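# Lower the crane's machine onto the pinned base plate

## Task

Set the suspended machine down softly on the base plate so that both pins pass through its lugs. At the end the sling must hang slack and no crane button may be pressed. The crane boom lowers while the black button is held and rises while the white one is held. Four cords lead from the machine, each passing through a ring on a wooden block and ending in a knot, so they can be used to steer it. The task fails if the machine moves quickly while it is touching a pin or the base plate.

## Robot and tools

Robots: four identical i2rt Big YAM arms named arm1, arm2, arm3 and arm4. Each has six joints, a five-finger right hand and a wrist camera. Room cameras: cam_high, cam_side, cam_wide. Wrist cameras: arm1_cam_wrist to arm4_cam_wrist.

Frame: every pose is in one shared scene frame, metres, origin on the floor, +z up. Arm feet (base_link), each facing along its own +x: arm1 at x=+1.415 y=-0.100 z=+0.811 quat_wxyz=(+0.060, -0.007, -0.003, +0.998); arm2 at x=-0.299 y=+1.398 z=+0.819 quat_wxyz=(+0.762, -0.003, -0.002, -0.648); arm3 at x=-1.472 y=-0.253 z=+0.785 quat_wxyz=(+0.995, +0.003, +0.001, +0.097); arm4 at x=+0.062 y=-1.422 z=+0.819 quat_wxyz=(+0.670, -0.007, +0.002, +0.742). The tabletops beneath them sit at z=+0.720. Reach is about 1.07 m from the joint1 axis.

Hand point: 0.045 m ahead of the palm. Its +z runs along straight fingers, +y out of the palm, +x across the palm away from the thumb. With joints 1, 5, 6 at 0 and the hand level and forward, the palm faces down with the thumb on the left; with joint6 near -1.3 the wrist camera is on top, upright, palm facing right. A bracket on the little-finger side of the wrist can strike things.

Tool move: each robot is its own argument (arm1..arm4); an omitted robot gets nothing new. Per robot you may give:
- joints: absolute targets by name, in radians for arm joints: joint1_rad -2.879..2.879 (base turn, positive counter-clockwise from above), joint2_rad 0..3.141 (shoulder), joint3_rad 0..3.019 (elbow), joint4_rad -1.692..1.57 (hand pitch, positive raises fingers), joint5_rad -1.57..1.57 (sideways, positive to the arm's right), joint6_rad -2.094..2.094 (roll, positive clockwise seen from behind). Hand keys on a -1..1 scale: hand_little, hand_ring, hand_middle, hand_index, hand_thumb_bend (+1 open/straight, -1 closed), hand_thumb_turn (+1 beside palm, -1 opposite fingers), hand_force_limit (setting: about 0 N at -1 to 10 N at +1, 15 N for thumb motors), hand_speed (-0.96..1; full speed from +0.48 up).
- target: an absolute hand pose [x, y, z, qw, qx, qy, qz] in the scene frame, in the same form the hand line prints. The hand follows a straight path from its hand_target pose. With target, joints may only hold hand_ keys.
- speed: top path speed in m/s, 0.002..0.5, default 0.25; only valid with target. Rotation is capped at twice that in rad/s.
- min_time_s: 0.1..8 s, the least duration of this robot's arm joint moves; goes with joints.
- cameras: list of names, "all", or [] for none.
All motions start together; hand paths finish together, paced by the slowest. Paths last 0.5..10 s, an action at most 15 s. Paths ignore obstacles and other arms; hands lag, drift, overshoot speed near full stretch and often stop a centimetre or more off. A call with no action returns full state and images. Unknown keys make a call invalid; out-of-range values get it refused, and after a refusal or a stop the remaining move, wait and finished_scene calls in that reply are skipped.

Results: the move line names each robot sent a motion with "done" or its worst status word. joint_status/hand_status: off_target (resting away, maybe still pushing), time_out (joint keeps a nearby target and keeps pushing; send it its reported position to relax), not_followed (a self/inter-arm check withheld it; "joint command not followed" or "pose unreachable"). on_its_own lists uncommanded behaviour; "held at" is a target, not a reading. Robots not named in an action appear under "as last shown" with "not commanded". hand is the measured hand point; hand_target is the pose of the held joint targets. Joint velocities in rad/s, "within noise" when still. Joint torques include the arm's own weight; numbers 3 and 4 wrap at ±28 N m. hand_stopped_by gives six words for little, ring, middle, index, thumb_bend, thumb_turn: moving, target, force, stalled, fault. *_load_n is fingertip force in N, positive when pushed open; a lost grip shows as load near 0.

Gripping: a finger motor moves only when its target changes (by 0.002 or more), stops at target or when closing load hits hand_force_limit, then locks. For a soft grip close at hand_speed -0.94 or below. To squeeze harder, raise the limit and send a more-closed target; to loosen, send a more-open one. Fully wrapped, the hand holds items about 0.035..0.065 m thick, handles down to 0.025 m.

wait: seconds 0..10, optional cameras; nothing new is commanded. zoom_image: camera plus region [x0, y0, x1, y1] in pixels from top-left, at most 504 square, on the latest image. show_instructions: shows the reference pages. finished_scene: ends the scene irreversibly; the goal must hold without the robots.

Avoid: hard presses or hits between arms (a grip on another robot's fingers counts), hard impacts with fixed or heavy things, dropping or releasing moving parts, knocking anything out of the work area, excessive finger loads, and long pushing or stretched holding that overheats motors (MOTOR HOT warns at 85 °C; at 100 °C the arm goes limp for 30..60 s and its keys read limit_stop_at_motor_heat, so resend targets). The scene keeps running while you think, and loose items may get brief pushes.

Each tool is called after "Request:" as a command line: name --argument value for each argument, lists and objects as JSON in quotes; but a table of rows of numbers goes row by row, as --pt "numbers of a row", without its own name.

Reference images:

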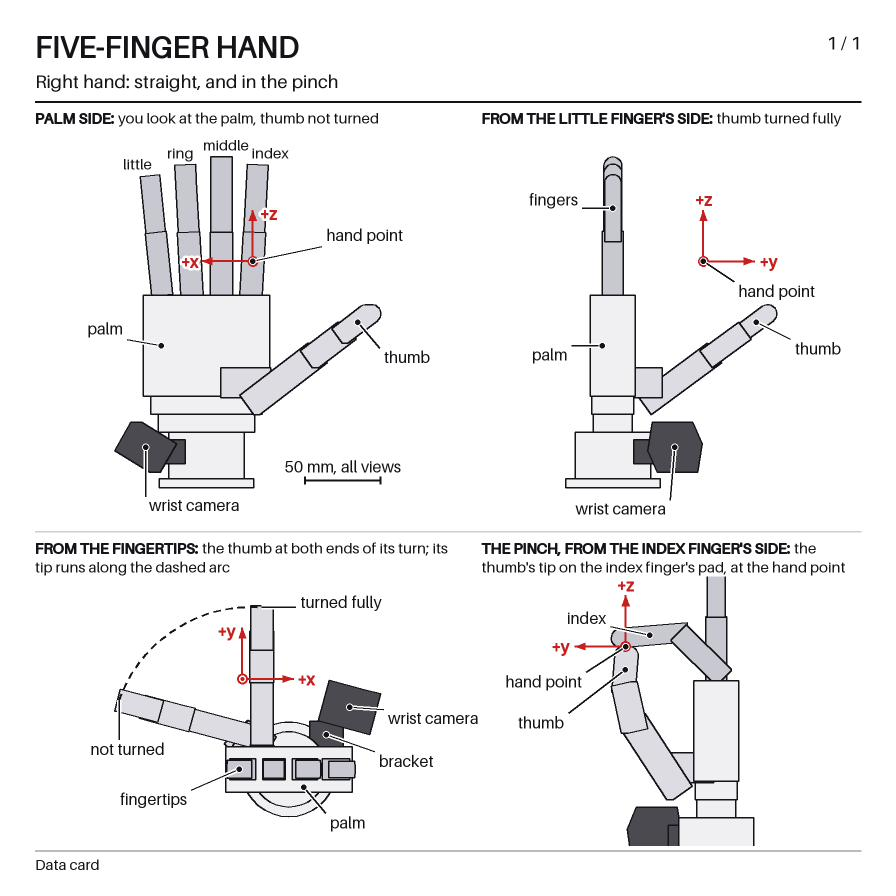

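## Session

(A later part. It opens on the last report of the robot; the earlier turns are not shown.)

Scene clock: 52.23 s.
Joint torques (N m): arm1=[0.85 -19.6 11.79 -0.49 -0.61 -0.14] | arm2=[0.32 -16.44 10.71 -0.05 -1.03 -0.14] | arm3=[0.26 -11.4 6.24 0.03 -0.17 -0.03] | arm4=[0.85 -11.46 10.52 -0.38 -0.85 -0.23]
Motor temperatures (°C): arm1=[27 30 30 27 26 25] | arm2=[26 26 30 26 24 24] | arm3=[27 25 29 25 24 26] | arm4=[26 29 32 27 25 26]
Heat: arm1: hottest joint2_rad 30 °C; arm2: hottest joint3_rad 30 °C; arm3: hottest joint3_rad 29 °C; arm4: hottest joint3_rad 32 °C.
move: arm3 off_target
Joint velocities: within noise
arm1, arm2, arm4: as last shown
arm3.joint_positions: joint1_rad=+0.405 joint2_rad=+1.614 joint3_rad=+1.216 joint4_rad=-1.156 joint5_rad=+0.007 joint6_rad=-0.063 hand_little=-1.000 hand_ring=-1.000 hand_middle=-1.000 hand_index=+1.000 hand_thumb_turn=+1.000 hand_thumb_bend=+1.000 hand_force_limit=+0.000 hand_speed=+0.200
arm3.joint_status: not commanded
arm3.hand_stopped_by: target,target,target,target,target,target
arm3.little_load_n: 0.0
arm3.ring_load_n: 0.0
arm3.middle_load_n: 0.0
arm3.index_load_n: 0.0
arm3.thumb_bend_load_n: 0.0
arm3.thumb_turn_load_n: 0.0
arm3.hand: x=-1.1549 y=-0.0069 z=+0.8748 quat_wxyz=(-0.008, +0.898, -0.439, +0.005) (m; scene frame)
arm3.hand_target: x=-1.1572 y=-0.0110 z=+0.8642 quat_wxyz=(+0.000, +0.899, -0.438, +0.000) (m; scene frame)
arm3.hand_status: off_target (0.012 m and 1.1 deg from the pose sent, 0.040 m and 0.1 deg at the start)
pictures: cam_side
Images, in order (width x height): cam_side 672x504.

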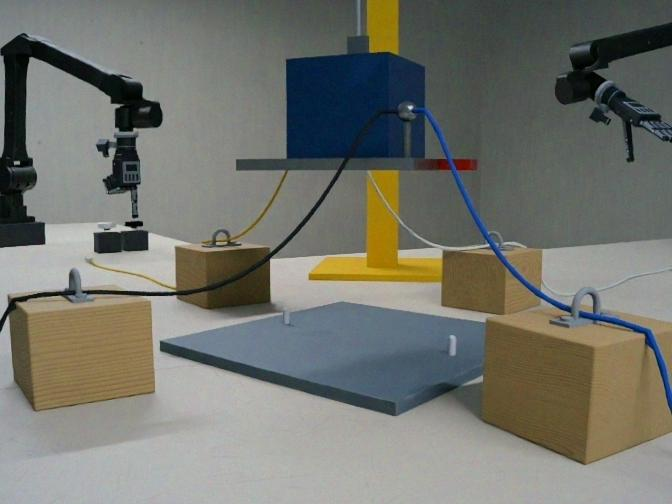

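Request:
move --arm3 '{"target": [-1.158, -0.012, 0.850, 0, -0.8988, 0.4384, 0], "speed": 0.1}' --cameras '["cam_side"]'

Scene clock: 53.57 s.
Joint torques (N m): arm1=[1.03 -19.37 11.77 -0.44 -0.61 -0.12] | arm2=[0.32 -16.44 10.71 -0.05 -1.03 -0.14] | arm3=[0.21 -10.87 5.94 0.18 -0.17 -0.04] | arm4=[0.85 -11.34 10.55 -0.36 -0.85 -0.23]
Motor temperatures (°C): arm1=[27 30 30 27 26 25] | arm2=[26 26 30 26 24 24] | arm3=[27 25 29 25 24 26] | arm4=[26 29 32 27 25 26]
Heat: arm1: hottest joint2_rad 30 °C; arm2: hottest joint3_rad 30 °C; arm3: hottest joint3_rad 29 °C; arm4: hottest joint3_rad 32 °C.
move: arm3 off_target
Joint velocities: within noise
arm1, arm2, arm4: as last shown
arm3.joint_positions: joint1_rad=+0.405 joint2_rad=+1.619 joint3_rad=+1.195 joint4_rad=-1.124 joint5_rad=+0.007 joint6_rad=-0.064 hand_little=-1.000 hand_ring=-1.000 hand_middle=-1.000 hand_index=+1.000 hand_thumb_turn=+1.000 hand_thumb_bend=+1.000 hand_force_limit=+0.000 hand_speed=+0.200
arm3.joint_status: not commanded
arm3.hand_stopped_by: target,target,target,target,target,target
arm3.little_load_n: 0.0
arm3.ring_load_n: 0.0
arm3.middle_load_n: 0.0
arm3.index_load_n: -1.0
arm3.thumb_bend_load_n: 0.0
arm3.thumb_turn_load_n: 0.0
arm3.hand: x=-1.1551 y=-0.0070 z=+0.8646 quat_wxyz=(-0.010, +0.899, -0.439, +0.007) (m; scene frame)
arm3.hand_target: x=-1.1584 y=-0.0121 z=+0.8504 quat_wxyz=(+0.000, +0.899, -0.438, +0.000) (m; scene frame)
arm3.hand_status: off_target (0.016 m and 1.4 deg from the pose sent, 0.026 m and 1.1 deg at the start)
pictures: cam_side
Images, in order (width x height): cam_side 672x504.

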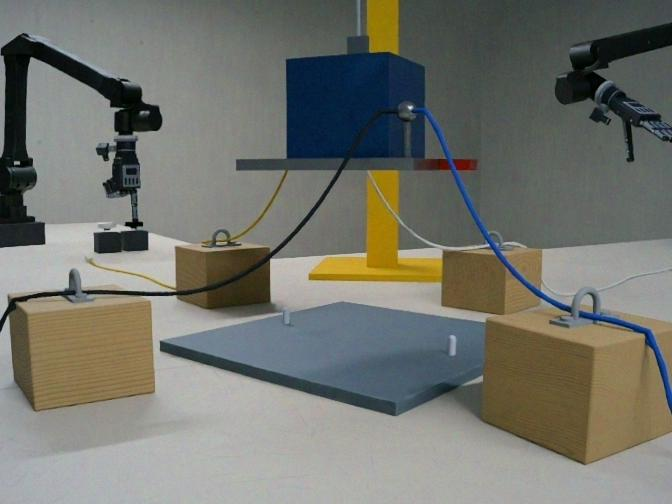

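Request:
move --arm3 '{"target": [-1.158, -0.012, 0.836, 0, -0.8988, 0.4384, 0], "speed": 0.1}' --cameras '["cam_side", "cam_high"]'

Request:
zoom_image --camera "cam_side" --region '[90, 150, 190, 250]'

Scene clock: 54.87 s.
Joint torques (N m): arm1=[0.97 -19.43 11.77 -0.5 -0.63 -0.13] | arm2=[0.32 -16.44 10.7 -0.05 -1.03 -0.14] | arm3=[0.15 -9.58 5.41 0.76 -0.17 0] | arm4=[0.85 -11.22 10.54 -0.39 -0.86 -0.22]
Motor temperatures (°C): arm1=[27 30 31 27 26 25] | arm2=[26 26 30 26 24 24] | arm3=[27 25 29 25 24 26] | arm4=[26 29 32 27 25 26]
Heat: arm1: hottest joint3_rad 31 °C; arm2: hottest joint3_rad 30 °C; arm3: hottest joint3_rad 29 °C; arm4: hottest joint3_rad 32 °C.
move: arm3 off_target
Joint velocities: within noise
arm1, arm2, arm4: as last shown
arm3.joint_positions: joint1_rad=+0.405 joint2_rad=+1.619 joint3_rad=+1.182 joint4_rad=-1.103 joint5_rad=+0.007 joint6_rad=-0.067 hand_little=-1.000 hand_ring=-1.000 hand_middle=-1.000 hand_index=+1.000 hand_thumb_turn=+1.000 hand_thumb_bend=+1.000 hand_force_limit=+0.000 hand_speed=+0.200
arm3.joint_status: not commanded
arm3.hand_stopped_by: target,target,target,target,target,target
arm3.little_load_n: 0.0
arm3.ring_load_n: 0.0
arm3.middle_load_n: 0.0
arm3.index_load_n: -3.0
arm3.thumb_bend_load_n: -0.5
arm3.thumb_turn_load_n: 0.0
arm3.hand: x=-1.1552 y=-0.0073 z=+0.8597 quat_wxyz=(-0.014, +0.899, -0.437, +0.009) (m; scene frame)
arm3.hand_target: x=-1.1589 y=-0.0124 z=+0.8370 quat_wxyz=(+0.000, +0.899, -0.438, +0.000) (m; scene frame)
arm3.hand_status: off_target (0.024 m and 1.9 deg from the pose sent, 0.029 m and 1.4 deg at the start)
pictures: cam_high, cam_side
Images, in order (width x height): cam_high 672x504, cam_side 672x504.

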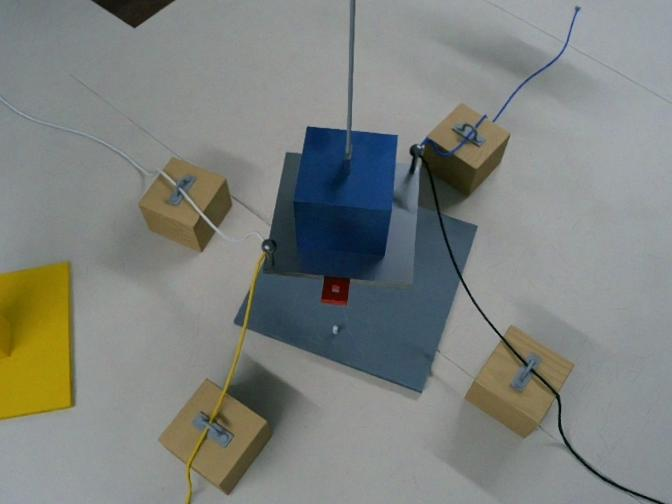

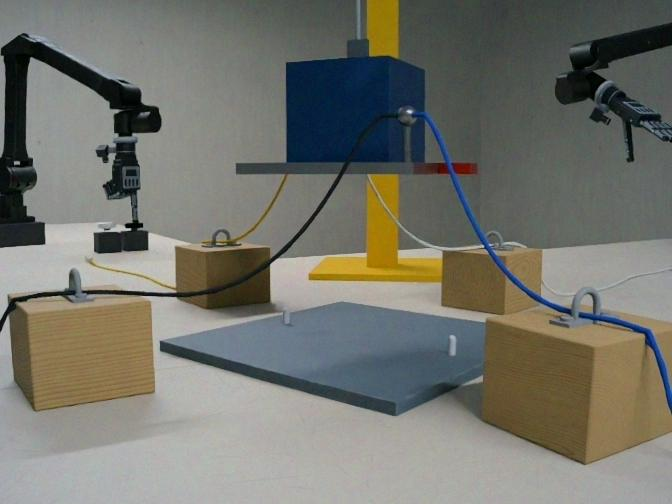

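Scaled by 5.040 from the camera's 672x504 image, which has a finer 960x720 frame.

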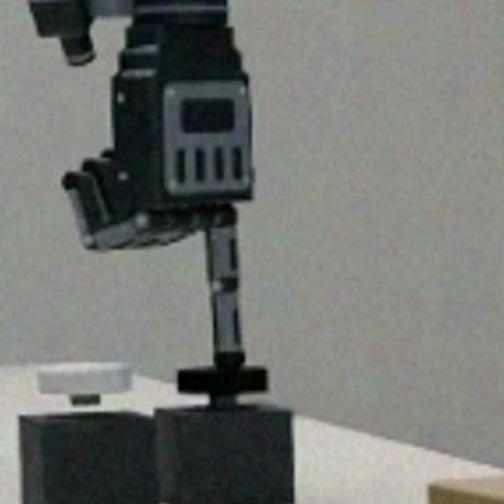

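Request:
wait --seconds 1.5 --cameras '["cam_side", "cam_high"]'

Scene clock: 56.70 s.
Joint torques (N m): arm1=[0.67 -19.43 11.75 -0.53 -0.63 -0.14] | arm2=[0.32 -16.5 10.71 -0.05 -1.03 -0.14] | arm3=[0.21 -9.58 5.38 0.76 -0.17 0] | arm4=[1.03 -11.22 10.56 -0.36 -0.85 -0.22]
Motor temperatures (°C): arm1=[27 30 31 27 26 25] | arm2=[26 26 30 26 24 24] | arm3=[27 25 29 25 24 26] | arm4=[26 29 32 27 25 26]
Heat: arm1: hottest joint3_rad 31 °C; arm2: hottest joint3_rad 30 °C; arm3: hottest joint3_rad 29 °C; arm4: hottest joint3_rad 32 °C.
Joint velocities: within noise
arm1.joint_positions: joint1_rad=-0.273 joint2_rad=+1.964 joint3_rad=+1.840 joint4_rad=-1.697 joint5_rad=-0.960 joint6_rad=-1.953 hand_little=+1.000 hand_ring=+1.000 hand_middle=+1.000 hand_index=+1.000 hand_thumb_turn=-1.000 hand_thumb_bend=+1.000 hand_force_limit=+0.000 hand_speed=+0.200
arm1.joint_status: not commanded
arm1.hand_stopped_by: target,target,target,target,target,target
arm1.little_load_n: 0.0
arm1.ring_load_n: 0.0
arm1.middle_load_n: 0.0
arm1.index_load_n: 0.0
arm1.thumb_bend_load_n: 0.0
arm1.thumb_turn_load_n: 0.0
arm1.hand: x=+0.8646 y=-0.0036 z=+0.9794 quat_wxyz=(-0.064, +0.065, +0.881, -0.464) (m; scene frame)
arm1.hand_target: x=+0.8513 y=-0.0009 z=+0.9997 quat_wxyz=(-0.087, +0.047, +0.884, -0.456) (m; scene frame)
arm1.hand_status: not commanded
arm2.joint_positions: joint1_rad=-0.276 joint2_rad=+1.812 joint3_rad=+1.537 joint4_rad=-1.534 joint5_rad=-1.032 joint6_rad=-1.775 hand_little=+1.000 hand_ring=+1.000 hand_middle=+1.000 hand_index=+1.000 hand_thumb_turn=-1.000 hand_thumb_bend=+1.000 hand_force_limit=+0.000 hand_speed=+0.200
arm2.joint_status: not commanded
arm2.hand_stopped_by: target,target,target,target,target,target
arm2.little_load_n: 0.0
arm2.ring_load_n: 0.0
arm2.middle_load_n: 0.0
arm2.index_load_n: 0.0
arm2.thumb_bend_load_n: 0.0
arm2.thumb_turn_load_n: 0.0
arm2.hand: x=-0.2218 y=+0.9130 z=+0.9815 quat_wxyz=(-0.368, +0.599, -0.625, +0.339) (m; scene frame)
arm2.hand_target: x=-0.2201 y=+0.9009 z=+1.0001 quat_wxyz=(-0.353, +0.612, -0.612, +0.354) (m; scene frame)
arm2.hand_status: not commanded
arm3.joint_positions: joint1_rad=+0.405 joint2_rad=+1.619 joint3_rad=+1.182 joint4_rad=-1.103 joint5_rad=+0.007 joint6_rad=-0.067 hand_little=-1.000 hand_ring=-1.000 hand_middle=-1.000 hand_index=+1.000 hand_thumb_turn=+1.000 hand_thumb_bend=+1.000 hand_force_limit=+0.000 hand_speed=+0.200
arm3.joint_status: not commanded
arm3.hand_stopped_by: target,target,target,target,target,target
arm3.little_load_n: 0.0
arm3.ring_load_n: 0.0
arm3.middle_load_n: 0.0
arm3.index_load_n: -3.5
arm3.thumb_bend_load_n: 0.0
arm3.thumb_turn_load_n: 0.0
arm3.hand: x=-1.1552 y=-0.0073 z=+0.8597 quat_wxyz=(-0.014, +0.899, -0.437, +0.009) (m; scene frame)
arm3.hand_target: x=-1.1589 y=-0.0124 z=+0.8370 quat_wxyz=(+0.000, +0.899, -0.438, +0.000) (m; scene frame)
arm3.hand_status: off_target (0.024 m and 1.9 deg from the pose sent, 0.029 m and 1.4 deg at the start)
arm4.joint_positions: joint1_rad=-0.413 joint2_rad=+1.755 joint3_rad=+1.496 joint4_rad=-1.688 joint5_rad=-0.977 joint6_rad=-2.008 hand_little=+1.000 hand_ring=+1.000 hand_middle=+1.000 hand_index=+1.000 hand_thumb_turn=-1.000 hand_thumb_bend=+1.000 hand_force_limit=+0.000 hand_speed=+0.200
arm4.joint_status: not commanded
arm4.hand_stopped_by: target,target,target,target,target,target
arm4.little_load_n: 0.0
arm4.ring_load_n: -0.5
arm4.middle_load_n: 0.0
arm4.index_load_n: 0.0
arm4.thumb_bend_load_n: 0.0
arm4.thumb_turn_load_n: 0.5
arm4.hand: x=+0.0781 y=-0.9665 z=+0.9848 quat_wxyz=(-0.351, +0.643, +0.592, -0.337) (m; scene frame)
arm4.hand_target: x=+0.0793 y=-0.9510 z=+0.9999 quat_wxyz=(-0.362, +0.631, +0.607, -0.320) (m; scene frame)
arm4.hand_status: not commanded
wait: 1.50 s; at rest from the start
pictures: cam_high, cam_side
Images, in order (width x height): cam_high 672x504, cam_side 672x504.

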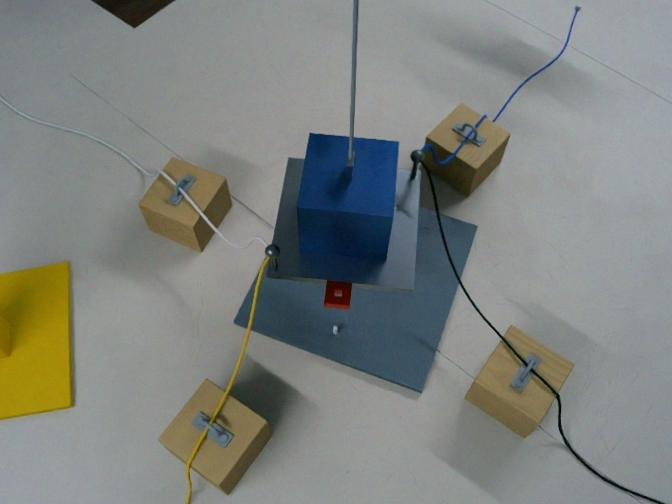

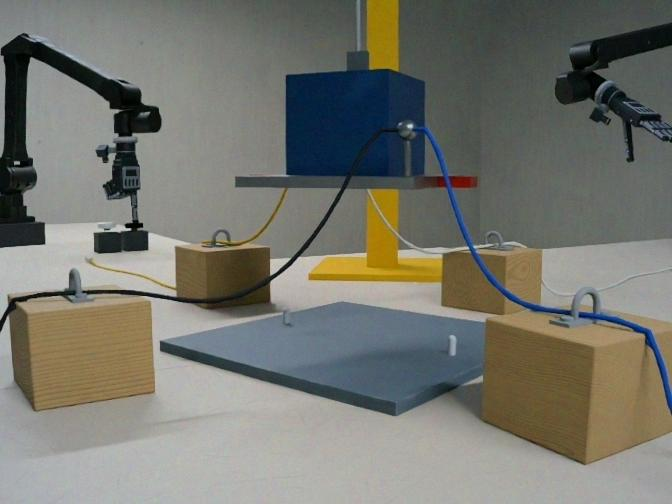

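Request:
move --arm1 '{"target": [0.90, 0.014, 0.80, 0, 0, 0.7934, -0.6088], "joints": {"hand_thumb_bend": 0.0}}' --arm2 '{"target": [-0.138, 0.899, 0.80, 0.4305, -0.561, 0.561, -0.4305], "joints": {"hand_thumb_bend": 0.0}}' --arm4 '{"target": [0.081, -0.953, 0.80, 0.4305, -0.561, -0.561, 0.4305], "joints": {"hand_thumb_bend": 0.0}}' --cameras '["arm1_cam_wrist", "arm2_cam_wrist", "arm4_cam_wrist", "cam_side", "cam_high"]'

Scene clock: 61.07 s.
Joint torques (N m): arm1=[0.03 -20.66 5.78 -0.23 -0.65 -0.16] | arm2=[0.09 -18.61 5.78 0.92 -1.16 0.06] | arm3=[0.21 -9.52 5.42 0.79 -0.17 0] | arm4=[-0.32 -13.51 4.93 0.08 -0.85 -0.23]
Motor temperatures (°C): arm1=[27 30 31 27 26 25] | arm2=[26 26 30 26 24 24] | arm3=[27 25 29 25 24 26] | arm4=[26 29 32 27 25 26]
Heat: arm1: hottest joint3_rad 31 °C; arm2: hottest joint3_rad 30 °C; arm3: hottest joint3_rad 29 °C; arm4: hottest joint3_rad 32 °C.
move: arm1 off_target; arm2 off_target; arm4 off_target
Joint velocities: within noise
arm1.joint_positions: joint1_rad=-0.349 joint2_rad=+2.205 joint3_rad=+1.639 joint4_rad=-1.551 joint5_rad=-1.046 joint6_rad=-2.085 hand_little=+1.000 hand_ring=+1.000 hand_middle=+1.000 hand_index=+1.000 hand_thumb_turn=-1.000 hand_thumb_bend=+0.000 hand_force_limit=+0.000 hand_speed=+0.200
arm1.joint_status: all done
arm1.hand_stopped_by: target,target,target,target,target,target
arm1.little_load_n: 0.0
arm1.ring_load_n: 0.0
arm1.middle_load_n: 0.0
arm1.index_load_n: 0.0
arm1.thumb_bend_load_n: 0.0
arm1.thumb_turn_load_n: 0.0
arm1.hand: x=+0.9029 y=+0.0097 z=+0.7971 quat_wxyz=(-0.015, +0.120, +0.838, -0.532) (m; scene frame)
arm1.hand_target: x=+0.8997 y=+0.0137 z=+0.8001 quat_wxyz=(-0.028, +0.112, +0.840, -0.530) (m; scene frame)
arm1.hand_status: off_target (0.006 m and 17.2 deg from the pose sent, 0.184 m and 22.2 deg at the start; a joint's target at an end of its range on 54 of 55 steps)
arm2.joint_positions: joint1_rad=-0.183 joint2_rad=+2.095 joint3_rad=+1.293 joint4_rad=-0.882 joint5_rad=-1.305 joint6_rad=-1.661 hand_little=+1.000 hand_ring=+1.000 hand_middle=+1.000 hand_index=+1.000 hand_thumb_turn=-1.000 hand_thumb_bend=+0.000 hand_force_limit=+0.000 hand_speed=+0.200
arm2.joint_status: all done
arm2.hand_stopped_by: target,target,target,target,target,target
arm2.little_load_n: 0.0
arm2.ring_load_n: 0.0
arm2.middle_load_n: 0.0
arm2.index_load_n: 0.0
arm2.thumb_bend_load_n: 0.0
arm2.thumb_turn_load_n: 0.0
arm2.hand: x=-0.1397 y=+0.9049 z=+0.7901 quat_wxyz=(-0.435, +0.558, -0.565, +0.424) (m; scene frame)
arm2.hand_target: x=-0.1380 y=+0.8991 z=+0.8000 quat_wxyz=(-0.431, +0.561, -0.561, +0.430) (m; scene frame)
arm2.hand_status: off_target (0.012 m and 1.1 deg from the pose sent, 0.200 m and 15.3 deg at the start)
arm3: as last shown
arm3.index_load_n: -3.0
arm4.joint_positions: joint1_rad=-0.451 joint2_rad=+2.080 joint3_rad=+1.356 joint4_rad=-1.382 joint5_rad=-1.129 joint6_rad=-2.096 hand_little=+1.000 hand_ring=+1.000 hand_middle=+1.000 hand_index=+1.000 hand_thumb_turn=-1.000 hand_thumb_bend=+0.000 hand_force_limit=+0.000 hand_speed=+0.200
arm4.joint_status: all done
arm4.hand_stopped_by: target,target,target,target,target,target
arm4.little_load_n: 0.0
arm4.ring_load_n: 0.0
arm4.middle_load_n: 0.0
arm4.index_load_n: 0.0
arm4.thumb_bend_load_n: 0.0
arm4.thumb_turn_load_n: 0.0
arm4.hand: x=+0.0767 y=-0.9556 z=+0.7991 quat_wxyz=(-0.403, +0.635, +0.533, -0.387) (m; scene frame)
arm4.hand_target: x=+0.0806 y=-0.9528 z=+0.8000 quat_wxyz=(-0.411, +0.631, +0.538, -0.378) (m; scene frame)
arm4.hand_status: off_target (0.005 m and 10.9 deg from the pose sent, 0.185 m and 17.3 deg at the start; a joint's target at an end of its range on 48 of 55 steps)
pictures: arm1_cam_wrist, arm2_cam_wrist, arm4_cam_wrist, cam_high, cam_side
Images, in order (width x height): arm1_cam_wrist 616x616, arm2_cam_wrist 616x616, arm4_cam_wrist 616x616, cam_high 672x504, cam_side 672x504.

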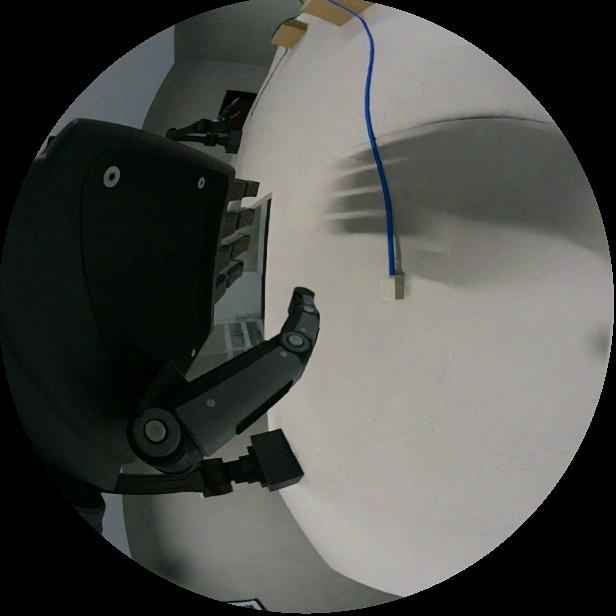

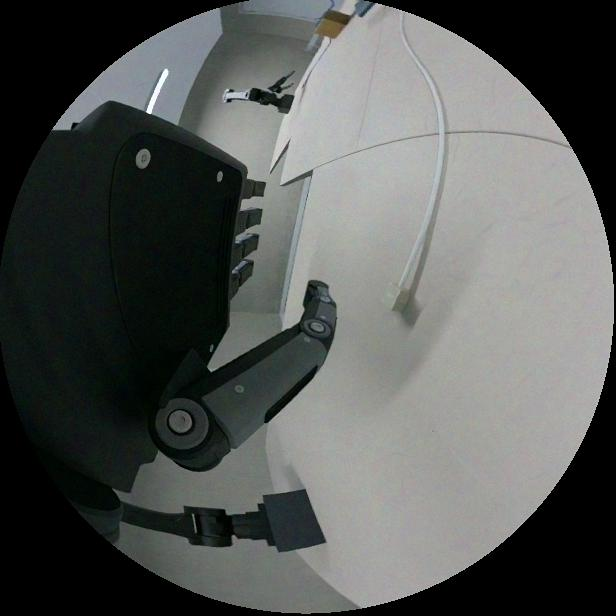

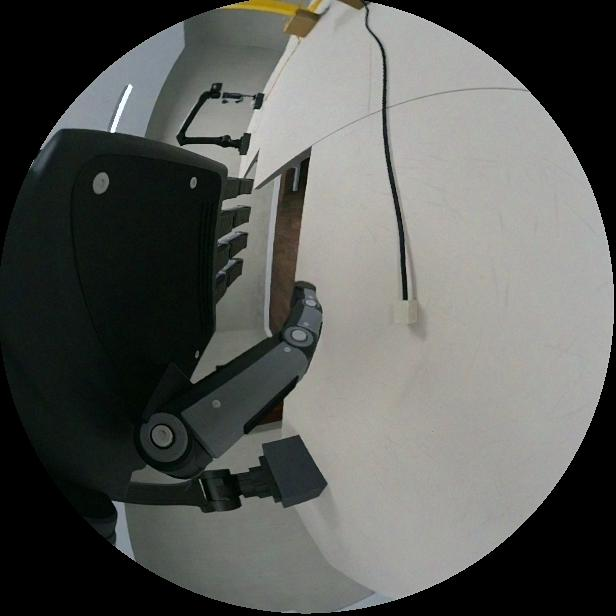

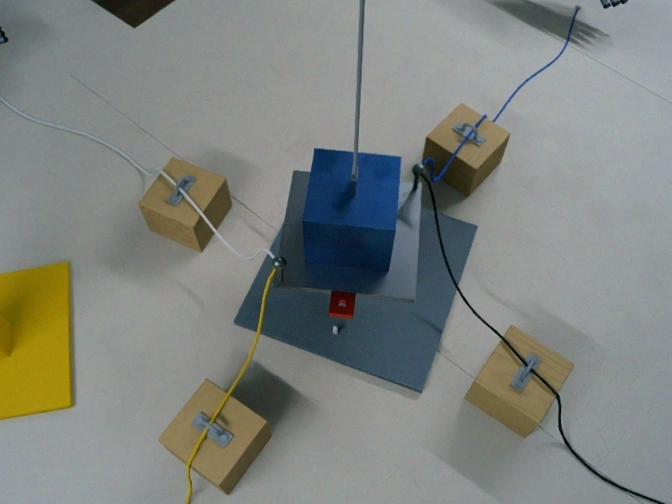

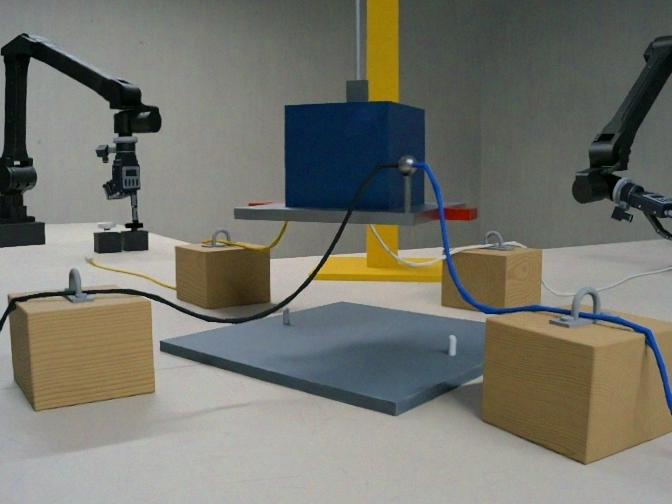

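Request:
move --arm1 '{"target": [0.892, 0.033, 0.765, -0.0996, 0.1422, 0.8067, -0.5649], "speed": 0.15}' --arm2 '{"target": [-0.156, 0.884, 0.772, 0.4056, -0.5792, 0.5792, -0.4056], "speed": 0.15}' --arm4 '{"target": [0.110, -0.952, 0.765, 0.4699, -0.6710, -0.4699, 0.3290], "speed": 0.15}' --cameras '["arm1_cam_wrist", "arm2_cam_wrist", "arm4_cam_wrist", "cam_side", "cam_high"]'

Scene clock: 65.13 s.
Joint torques (N m): arm1=[-0.03 -19.43 5.26 -0.02 -0.76 -0.09] | arm2=[-0.67 -16.85 8.1 0.28 -0.85 -0.1] | arm3=[0.21 -9.58 5.39 0.76 -0.18 0.01] | arm4=[-0.15 -13.86 4.04 0.53 -0.97 0.13]
Motor temperatures (°C): arm1=[27 31 30 27 26 25] | arm2=[26 26 30 26 24 24] | arm3=[27 25 28 25 24 26] | arm4=[26 29 32 27 25 26]
Heat: arm1: hottest joint2_rad 31 °C; arm2: hottest joint3_rad 30 °C; arm3: hottest joint3_rad 28 °C; arm4: hottest joint3_rad 32 °C.
move: arm1 done; arm2 off_target; arm4 done
Joint velocities: within noise
arm1.joint_positions: joint1_rad=-0.413 joint2_rad=+2.238 joint3_rad=+1.581 joint4_rad=-1.392 joint5_rad=-1.183 joint6_rad=-2.085 hand_little=+1.000 hand_ring=+1.000 hand_middle=+1.000 hand_index=+1.000 hand_thumb_turn=-1.000 hand_thumb_bend=+0.000 hand_force_limit=+0.000 hand_speed=+0.200
arm1.joint_status: not commanded
arm1.hand_stopped_by: target,target,target,target,target,target
arm1.little_load_n: 0.0
arm1.ring_load_n: 0.0
arm1.middle_load_n: 0.0
arm1.index_load_n: 0.0
arm1.thumb_bend_load_n: 0.0
arm1.thumb_turn_load_n: 0.0
arm1.hand: x=+0.8913 y=+0.0308 z=+0.7691 quat_wxyz=(-0.095, +0.143, +0.807, -0.565) (m; scene frame)
arm1.hand_target: x=+0.8920 y=+0.0330 z=+0.7650 quat_wxyz=(-0.099, +0.142, +0.807, -0.565) (m; scene frame)
arm1.hand_status: done (0.005 m and 0.5 deg from the pose sent, 0.041 m and 11.3 deg at the start; a joint's target at an end of its range on 15 of 49 steps)
arm2.joint_positions: joint1_rad=-0.188 joint2_rad=+2.124 joint3_rad=+1.317 joint4_rad=-0.881 joint5_rad=-1.223 joint6_rad=-1.660 hand_little=+1.000 hand_ring=+1.000 hand_middle=+1.000 hand_index=+1.000 hand_thumb_turn=-1.000 hand_thumb_bend=+0.000 hand_force_limit=+0.000 hand_speed=+0.200
arm2.joint_status: not commanded
arm2.hand_stopped_by: target,target,target,target,target,target
arm2.little_load_n: 0.0
arm2.ring_load_n: 0.0
arm2.middle_load_n: 0.0
arm2.index_load_n: 0.0
arm2.thumb_bend_load_n: 0.0
arm2.thumb_turn_load_n: 0.0
arm2.hand: x=-0.1519 y=+0.8997 z=+0.7680 quat_wxyz=(-0.415, +0.574, -0.583, +0.398) (m; scene frame)
arm2.hand_target: x=-0.1562 y=+0.8843 z=+0.7724 quat_wxyz=(-0.405, +0.579, -0.579, +0.406) (m; scene frame)
arm2.hand_status: off_target (0.017 m and 1.6 deg from the pose sent, 0.032 m and 4.9 deg at the start)
arm3: as last shown
arm4.joint_positions: joint1_rad=-0.540 joint2_rad=+2.080 joint3_rad=+1.210 joint4_rad=-0.977 joint5_rad=-1.219 joint6_rad=-1.867 hand_little=+1.000 hand_ring=+1.000 hand_middle=+1.000 hand_index=+1.000 hand_thumb_turn=-1.000 hand_thumb_bend=+0.000 hand_force_limit=+0.000 hand_speed=+0.200
arm4.joint_status: not commanded
arm4.hand_stopped_by: target,target,target,target,target,target
arm4.little_load_n: 0.0
arm4.ring_load_n: 0.0
arm4.middle_load_n: 0.0
arm4.index_load_n: 0.0
arm4.thumb_bend_load_n: 0.5
arm4.thumb_turn_load_n: 0.0
arm4.hand: x=+0.1077 y=-0.9527 z=+0.7571 quat_wxyz=(-0.467, +0.669, +0.472, -0.334) (m; scene frame)
arm4.hand_target: x=+0.1100 y=-0.9520 z=+0.7649 quat_wxyz=(-0.470, +0.671, +0.470, -0.329) (m; scene frame)
arm4.hand_status: done (0.008 m and 0.7 deg from the pose sent, 0.048 m and 13.1 deg at the start)
pictures: arm1_cam_wrist, arm2_cam_wrist, arm4_cam_wrist, cam_high, cam_side
Images, in order (width x height): arm1_cam_wrist 616x616, arm2_cam_wrist 616x616, arm4_cam_wrist 616x616, cam_high 672x504, cam_side 672x504.

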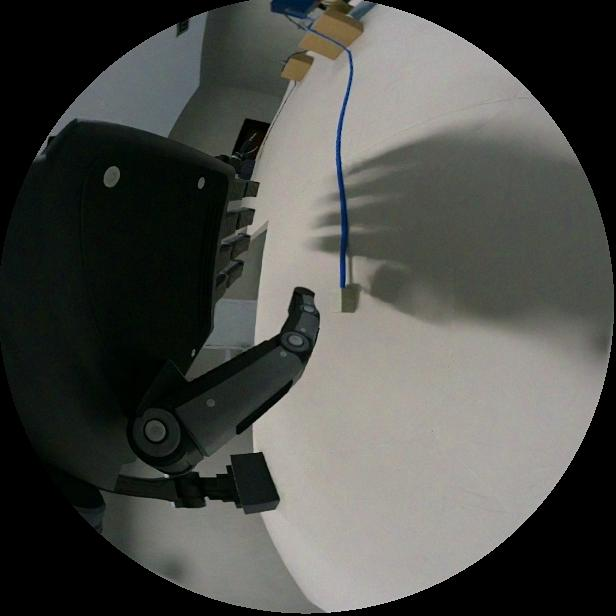

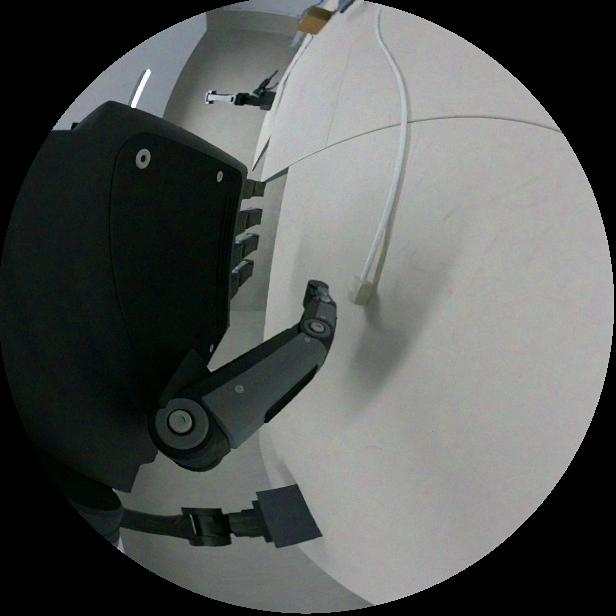

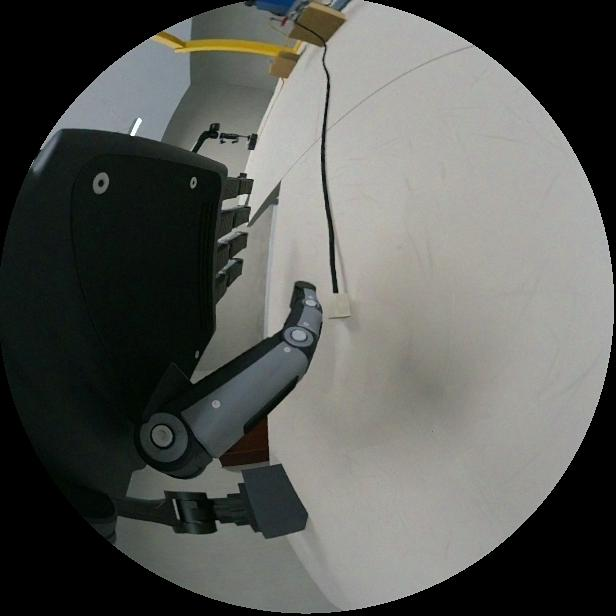

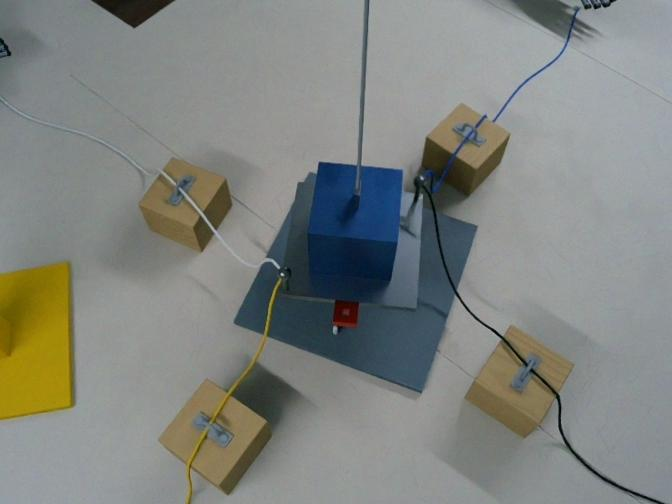

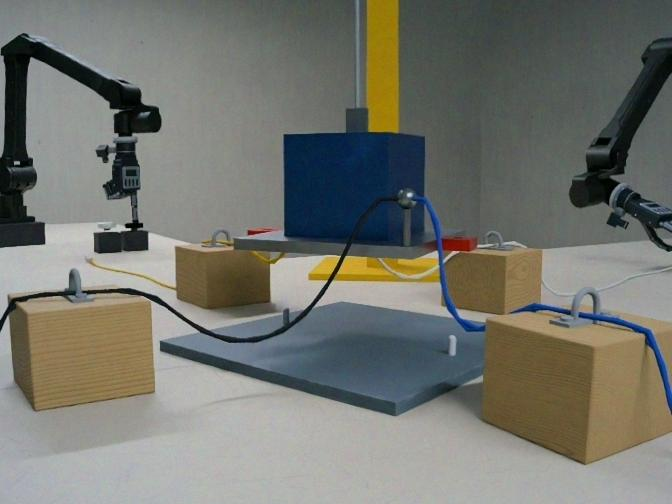

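Request:
move --arm3 '{"target": [-1.158, -0.012, 0.868, 0, -0.8988, 0.4384, 0], "speed": 0.15}' --cameras '["cam_side"]'

Scene clock: 66.57 s.
Joint torques (N m): arm1=[0.09 -19.37 5.22 -0.01 -0.75 -0.11] | arm2=[-0.73 -16.85 8.12 0.27 -0.85 -0.1] | arm3=[0.26 -11.34 8.59 -1.22 -0.17 0] | arm4=[-0.03 -14.15 4.05 0.42 -0.96 0.11]
Motor temperatures (°C): arm1=[27 31 30 27 26 25] | arm2=[26 27 31 26 24 24] | arm3=[27 25 29 25 24 26] | arm4=[26 29 31 27 25 26]
Heat: arm1: hottest joint2_rad 31 °C; arm2: hottest joint3_rad 31 °C; arm3: hottest joint3_rad 29 °C; arm4: hottest joint3_rad 31 °C.
move: arm3 done
Joint velocities: within noise
arm1, arm2, arm4: as last shown
arm1.thumb_bend_load_n: 0.5
arm2.ring_load_n: -0.5
arm3.joint_positions: joint1_rad=+0.405 joint2_rad=+1.609 joint3_rad=+1.183 joint4_rad=-1.133 joint5_rad=+0.007 joint6_rad=-0.067 hand_little=-1.000 hand_ring=-1.000 hand_middle=-1.000 hand_index=+1.000 hand_thumb_turn=+1.000 hand_thumb_bend=+1.000 hand_force_limit=+0.000 hand_speed=+0.200
arm3.joint_status: not commanded
arm3.hand_stopped_by: target,target,target,target,target,target
arm3.little_load_n: 0.0
arm3.ring_load_n: 0.0
arm3.middle_load_n: 0.0
arm3.index_load_n: 0.0
arm3.thumb_bend_load_n: 0.0
arm3.thumb_turn_load_n: 0.0
arm3.hand: x=-1.1611 y=-0.0114 z=+0.8655 quat_wxyz=(-0.006, +0.899, -0.437, +0.004) (m; scene frame)
arm3.hand_target: x=-1.1581 y=-0.0120 z=+0.8679 quat_wxyz=(+0.000, +0.899, -0.438, +0.000) (m; scene frame)
arm3.hand_status: done (0.004 m and 0.8 deg from the pose sent, 0.010 m and 1.9 deg at the start)
arm4.joint_positions: joint1_rad=-0.540 joint2_rad=+2.080 joint3_rad=+1.210 joint4_rad=-0.977 joint5_rad=-1.219 joint6_rad=-1.866 hand_little=+1.000 hand_ring=+1.000 hand_middle=+1.000 hand_index=+1.000 hand_thumb_turn=-1.000 hand_thumb_bend=+0.000 hand_force_limit=+0.000 hand_speed=+0.200
arm4.index_load_n: -0.5
arm4.thumb_bend_load_n: 0.0
arm4.hand: x=+0.1077 y=-0.9527 z=+0.7571 quat_wxyz=(-0.466, +0.669, +0.472, -0.334) (m; scene frame)
pictures: cam_side
Images, in order (width x height): cam_side 672x504.

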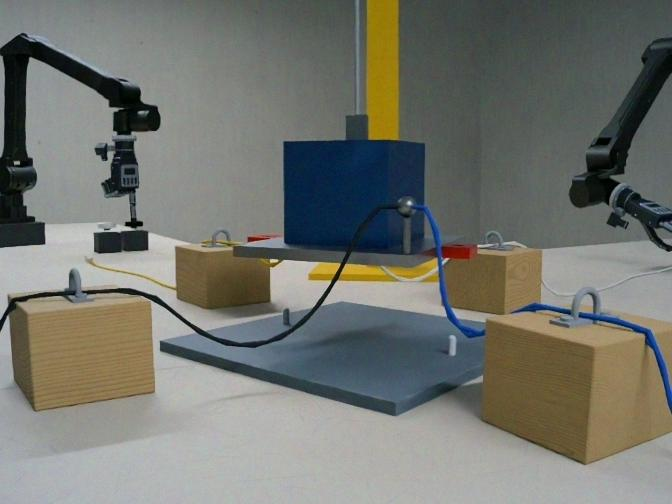

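Request:
move --arm1 '{"target": [0.892, 0.024, 0.742, -0.1391, 0.1658, 0.7479, -0.6276], "speed": 0.1, "joints": {"hand_thumb_bend": 0.2}}' --arm2 '{"target": [-0.163, 0.873, 0.750, 0.4545, -0.5417, 0.5417, -0.4545], "speed": 0.1, "joints": {"hand_thumb_bend": 0.2}}' --arm4 '{"target": [0.111, -0.955, 0.750, 0.5265, -0.6275, -0.4394, 0.3687], "speed": 0.1, "joints": {"hand_thumb_bend": 0.2}}' --cameras '["arm1_cam_wrist", "arm2_cam_wrist", "arm4_cam_wrist", "cam_side"]'

Request:
zoom_image --camera "arm1_cam_wrist" --region '[260, 240, 380, 360]'

Request:
zoom_image --camera "arm2_cam_wrist" --region '[260, 240, 380, 360]'

Request:
zoom_image --camera "arm4_cam_wrist" --region '[260, 240, 380, 360]'

Scene clock: 71.93 s.
Joint torques (N m): arm1=[0.03 -17.9 4.49 0.16 -0.61 -0.18] | arm2=[-0.67 -18.02 7.3 -0.27 -1.13 -0.17] | arm3=[0.26 -11.34 8.66 -1.24 -0.17 0.01] | arm4=[-0.44 -11.75 6.38 -0.39 -0.94 -0.24]
Motor temperatures (°C): arm1=[27 31 30 27 26 25] | arm2=[26 27 31 26 24 24] | arm3=[27 25 29 25 24 26] | arm4=[26 29 31 27 25 26]
Heat: arm1: hottest joint2_rad 31 °C; arm2: hottest joint3_rad 31 °C; arm3: hottest joint3_rad 29 °C; arm4: hottest joint3_rad 31 °C.
move: arm1 off_target; arm2 off_target; arm4 off_target
Joint velocities: within noise
arm1.joint_positions: joint1_rad=-0.437 joint2_rad=+2.279 joint3_rad=+1.516 joint4_rad=-1.304 joint5_rad=-1.364 joint6_rad=-2.086 hand_little=+1.000 hand_ring=+1.000 hand_middle=+1.000 hand_index=+1.000 hand_thumb_turn=-1.000 hand_thumb_bend=+0.200 hand_force_limit=+0.000 hand_speed=+0.200
arm1.joint_status: all done
arm1.hand_stopped_by: target,target,target,target,target,target
arm1.little_load_n: 0.0
arm1.ring_load_n: 0.0
arm1.middle_load_n: 0.0
arm1.index_load_n: 0.0
arm1.thumb_bend_load_n: -1.5
arm1.thumb_turn_load_n: 0.5
arm1.hand: x=+0.8874 y=+0.0219 z=+0.7547 quat_wxyz=(-0.143, +0.174, +0.752, -0.620) (m; scene frame)
arm1.hand_target: x=+0.8920 y=+0.0235 z=+0.7423 quat_wxyz=(-0.144, +0.176, +0.751, -0.620) (m; scene frame)
arm1.hand_status: off_target (0.014 m and 1.5 deg from the pose sent, 0.028 m and 11.4 deg at the start; a joint's target at an end of its range on 57 of 59 steps)
arm2.joint_positions: joint1_rad=-0.233 joint2_rad=+2.295 joint3_rad=+1.457 joint4_rad=-1.165 joint5_rad=-1.374 joint6_rad=-1.978 hand_little=+1.000 hand_ring=+1.000 hand_middle=+1.000 hand_index=+1.000 hand_thumb_turn=-1.000 hand_thumb_bend=+0.200 hand_force_limit=+0.000 hand_speed=+0.200
arm2.joint_status: all done
arm2.hand_stopped_by: target,target,target,target,target,target
arm2.little_load_n: 0.0
arm2.ring_load_n: -0.5
arm2.middle_load_n: 0.0
arm2.index_load_n: 0.0
arm2.thumb_bend_load_n: 0.0
arm2.thumb_turn_load_n: 0.0
arm2.hand: x=-0.1592 y=+0.8860 z=+0.7472 quat_wxyz=(-0.461, +0.538, -0.547, +0.445) (m; scene frame)
arm2.hand_target: x=-0.1631 y=+0.8733 z=+0.7503 quat_wxyz=(-0.454, +0.542, -0.542, +0.455) (m; scene frame)
arm2.hand_status: off_target (0.014 m and 1.5 deg from the pose sent, 0.034 m and 10.0 deg at the start)
arm3: as last shown
arm3.thumb_bend_load_n: -0.5
arm4.joint_positions: joint1_rad=-0.577 joint2_rad=+2.168 joint3_rad=+1.219 joint4_rad=-1.160 joint5_rad=-1.353 joint6_rad=-2.096 hand_little=+1.000 hand_ring=+1.000 hand_middle=+1.000 hand_index=+1.000 hand_thumb_turn=-1.000 hand_thumb_bend=+0.200 hand_force_limit=+0.000 hand_speed=+0.200
arm4.joint_status: all done
arm4.hand_stopped_by: target,target,target,target,target,target
arm4.little_load_n: 0.0
arm4.ring_load_n: 0.0
arm4.middle_load_n: 0.0
arm4.index_load_n: 0.0
arm4.thumb_bend_load_n: 0.0
arm4.thumb_turn_load_n: 0.0
arm4.hand: x=+0.1012 y=-0.9669 z=+0.7508 quat_wxyz=(-0.516, +0.643, +0.430, -0.369) (m; scene frame)
arm4.hand_target: x=+0.1106 y=-0.9551 z=+0.7503 quat_wxyz=(-0.524, +0.639, +0.435, -0.358) (m; scene frame)
arm4.hand_status: off_target (0.015 m and 2.4 deg from the pose sent, 0.008 m and 10.0 deg at the start; a joint's target at an end of its range on 35 of 59 steps)
pictures: arm1_cam_wrist, arm2_cam_wrist, arm4_cam_wrist, cam_side
Images, in order (width x height): arm1_cam_wrist 616x616, arm2_cam_wrist 616x616, arm4_cam_wrist 616x616, cam_side 672x504.

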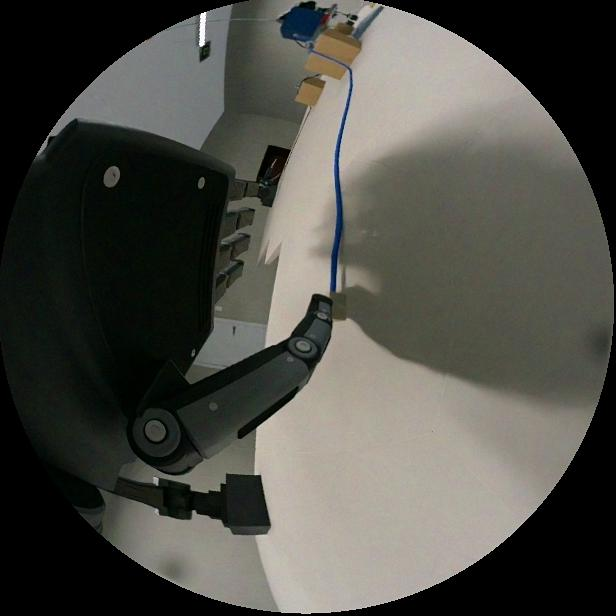

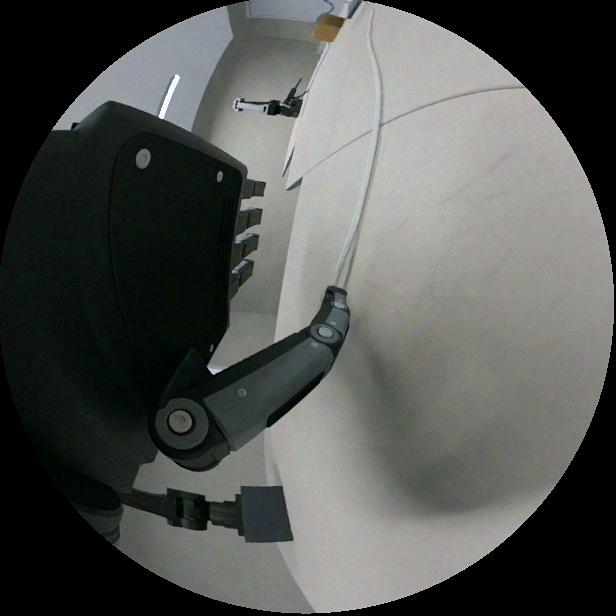

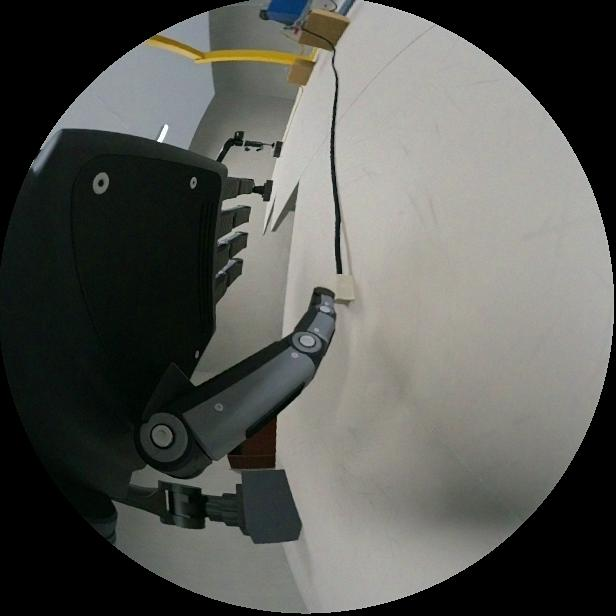

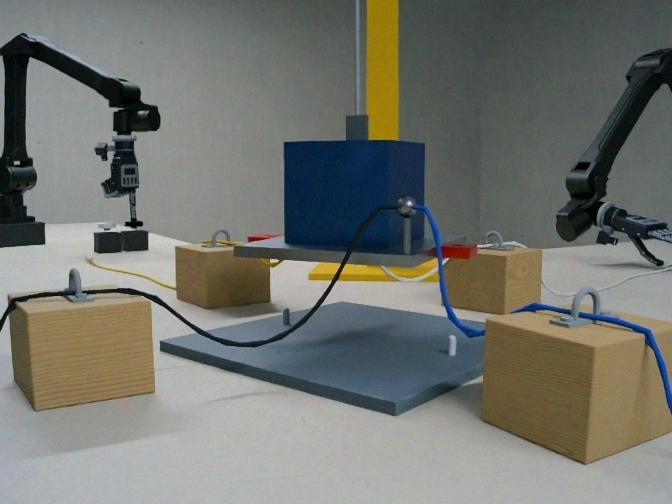

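Scaled by 4.200 from the camera's 616x616 image, which has a finer 880x880 frame.

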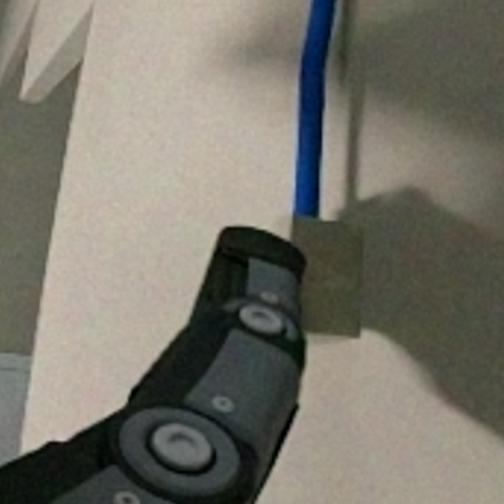

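Scaled by 4.200 from the camera's 616x616 image, which has a finer 880x880 frame.

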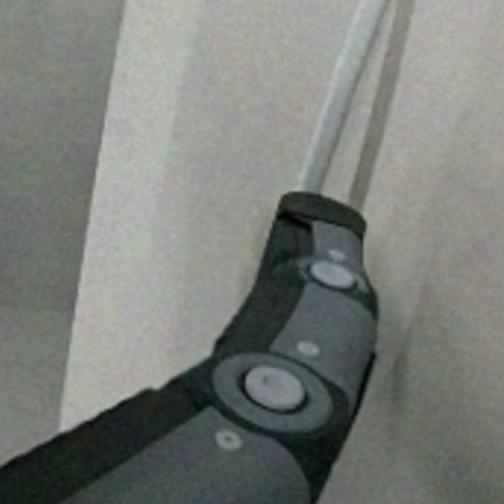

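Scaled by 4.200 from the camera's 616x616 image, which has a finer 880x880 frame.

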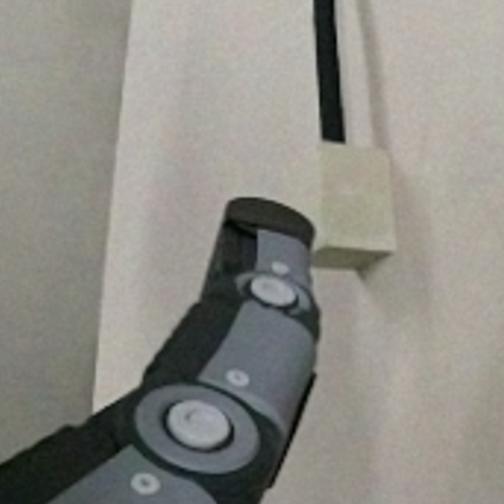

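Request:
move --arm1 '{"target": [0.903, 0.023, 0.765, -0.1391, 0.1658, 0.7479, -0.6276], "speed": 0.15}' --arm2 '{"target": [-0.170, 0.885, 0.770, 0.4545, -0.5417, 0.5417, -0.4545], "speed": 0.15}' --arm4 '{"target": [0.122, -0.957, 0.765, 0.5265, -0.6275, -0.4394, 0.3687], "speed": 0.15}'

Scene clock: 77.73 s.
Joint torques (N m): arm1=[-0.32 -21.6 4.26 -0.5 -0.51 -0.18] | arm2=[-0.67 -21.25 5.26 -0.4 -0.82 -0.16] | arm3=[0.15 -11.34 8.66 -1.21 -0.17 0] | arm4=[-0.73 -14.15 6.3 -0.58 -0.7 -0.24]
Motor temperatures (°C): arm1=[27 31 30 27 26 25] | arm2=[26 27 31 26 24 24] | arm3=[27 25 30 25 24 26] | arm4=[26 30 30 27 25 26]
Heat: arm1: hottest joint2_rad 31 °C; arm2: hottest joint3_rad 31 °C; arm3: hottest joint3_rad 30 °C; arm4: hottest joint2_rad 30 °C.
move: arm1 off_target; arm2 off_target; arm4 off_target
Joint velocities: within noise
arm1.joint_positions: joint1_rad=-0.444 joint2_rad=+2.260 joint3_rad=+1.471 joint4_rad=-1.304 joint5_rad=-1.361 joint6_rad=-2.086 hand_little=+1.000 hand_ring=+1.000 hand_middle=+1.000 hand_index=+1.000 hand_thumb_turn=-1.000 hand_thumb_bend=+0.200 hand_force_limit=+0.000 hand_speed=+0.200
arm1.joint_status: not commanded
arm1.hand_stopped_by: target,target,target,target,target,target
arm1.little_load_n: 0.0
arm1.ring_load_n: -0.5
arm1.middle_load_n: 0.0
arm1.index_load_n: -0.5
arm1.thumb_bend_load_n: -1.0
arm1.thumb_turn_load_n: 0.0
arm1.hand: x=+0.9022 y=+0.0175 z=+0.7549 quat_wxyz=(-0.135, +0.185, +0.749, -0.622) (m; scene frame)
arm1.hand_target: x=+0.9028 y=+0.0227 z=+0.7648 quat_wxyz=(-0.145, +0.179, +0.752, -0.617) (m; scene frame)
arm1.hand_status: off_target (0.012 m and 2.4 deg from the pose sent, 0.019 m and 1.5 deg at the start; a joint's target at an end of its range on 38 of 38 steps)
arm2.joint_positions: joint1_rad=-0.248 joint2_rad=+2.289 joint3_rad=+1.453 joint4_rad=-1.247 joint5_rad=-1.374 joint6_rad=-2.045 hand_little=+1.000 hand_ring=+1.000 hand_middle=+1.000 hand_index=+1.000 hand_thumb_turn=-1.000 hand_thumb_bend=+0.200 hand_force_limit=+0.000 hand_speed=+0.200
arm2.joint_status: not commanded
arm2.hand_stopped_by: target,target,target,target,target,target
arm2.little_load_n: 0.0
arm2.ring_load_n: 0.0
arm2.middle_load_n: 0.0
arm2.index_load_n: 0.0
arm2.thumb_bend_load_n: 0.0
arm2.thumb_turn_load_n: 0.0
arm2.hand: x=-0.1656 y=+0.8935 z=+0.7541 quat_wxyz=(-0.466, +0.533, -0.549, +0.444) (m; scene frame)
arm2.hand_target: x=-0.1699 y=+0.8852 z=+0.7698 quat_wxyz=(-0.454, +0.542, -0.542, +0.455) (m; scene frame)
arm2.hand_status: off_target (0.019 m and 2.2 deg from the pose sent, 0.025 m and 1.5 deg at the start)
arm3: as last shown
arm3.index_load_n: 0.5
arm3.thumb_bend_load_n: 0.0
arm3.thumb_turn_load_n: -0.5
arm4.joint_positions: joint1_rad=-0.599 joint2_rad=+2.168 joint3_rad=+1.219 joint4_rad=-1.189 joint5_rad=-1.344 joint6_rad=-2.096 hand_little=+1.000 hand_ring=+1.000 hand_middle=+1.000 hand_index=+1.000 hand_thumb_turn=-1.000 hand_thumb_bend=+0.200 hand_force_limit=+0.000 hand_speed=+0.200
arm4.joint_status: not commanded
arm4.hand_stopped_by: target,target,target,target,target,target
arm4.little_load_n: 0.0
arm4.ring_load_n: 0.0
arm4.middle_load_n: 0.0
arm4.index_load_n: 0.0
arm4.thumb_bend_load_n: 0.0
arm4.thumb_turn_load_n: 0.0
arm4.hand: x=+0.1093 y=-0.9731 z=+0.7523 quat_wxyz=(-0.511, +0.653, +0.417, -0.373) (m; scene frame)
arm4.hand_target: x=+0.1213 y=-0.9573 z=+0.7654 quat_wxyz=(-0.522, +0.645, +0.433, -0.352) (m; scene frame)
arm4.hand_status: off_target (0.024 m and 4.3 deg from the pose sent, 0.027 m and 2.4 deg at the start; a joint's target at an end of its range on 37 of 38 steps)
pictures: none


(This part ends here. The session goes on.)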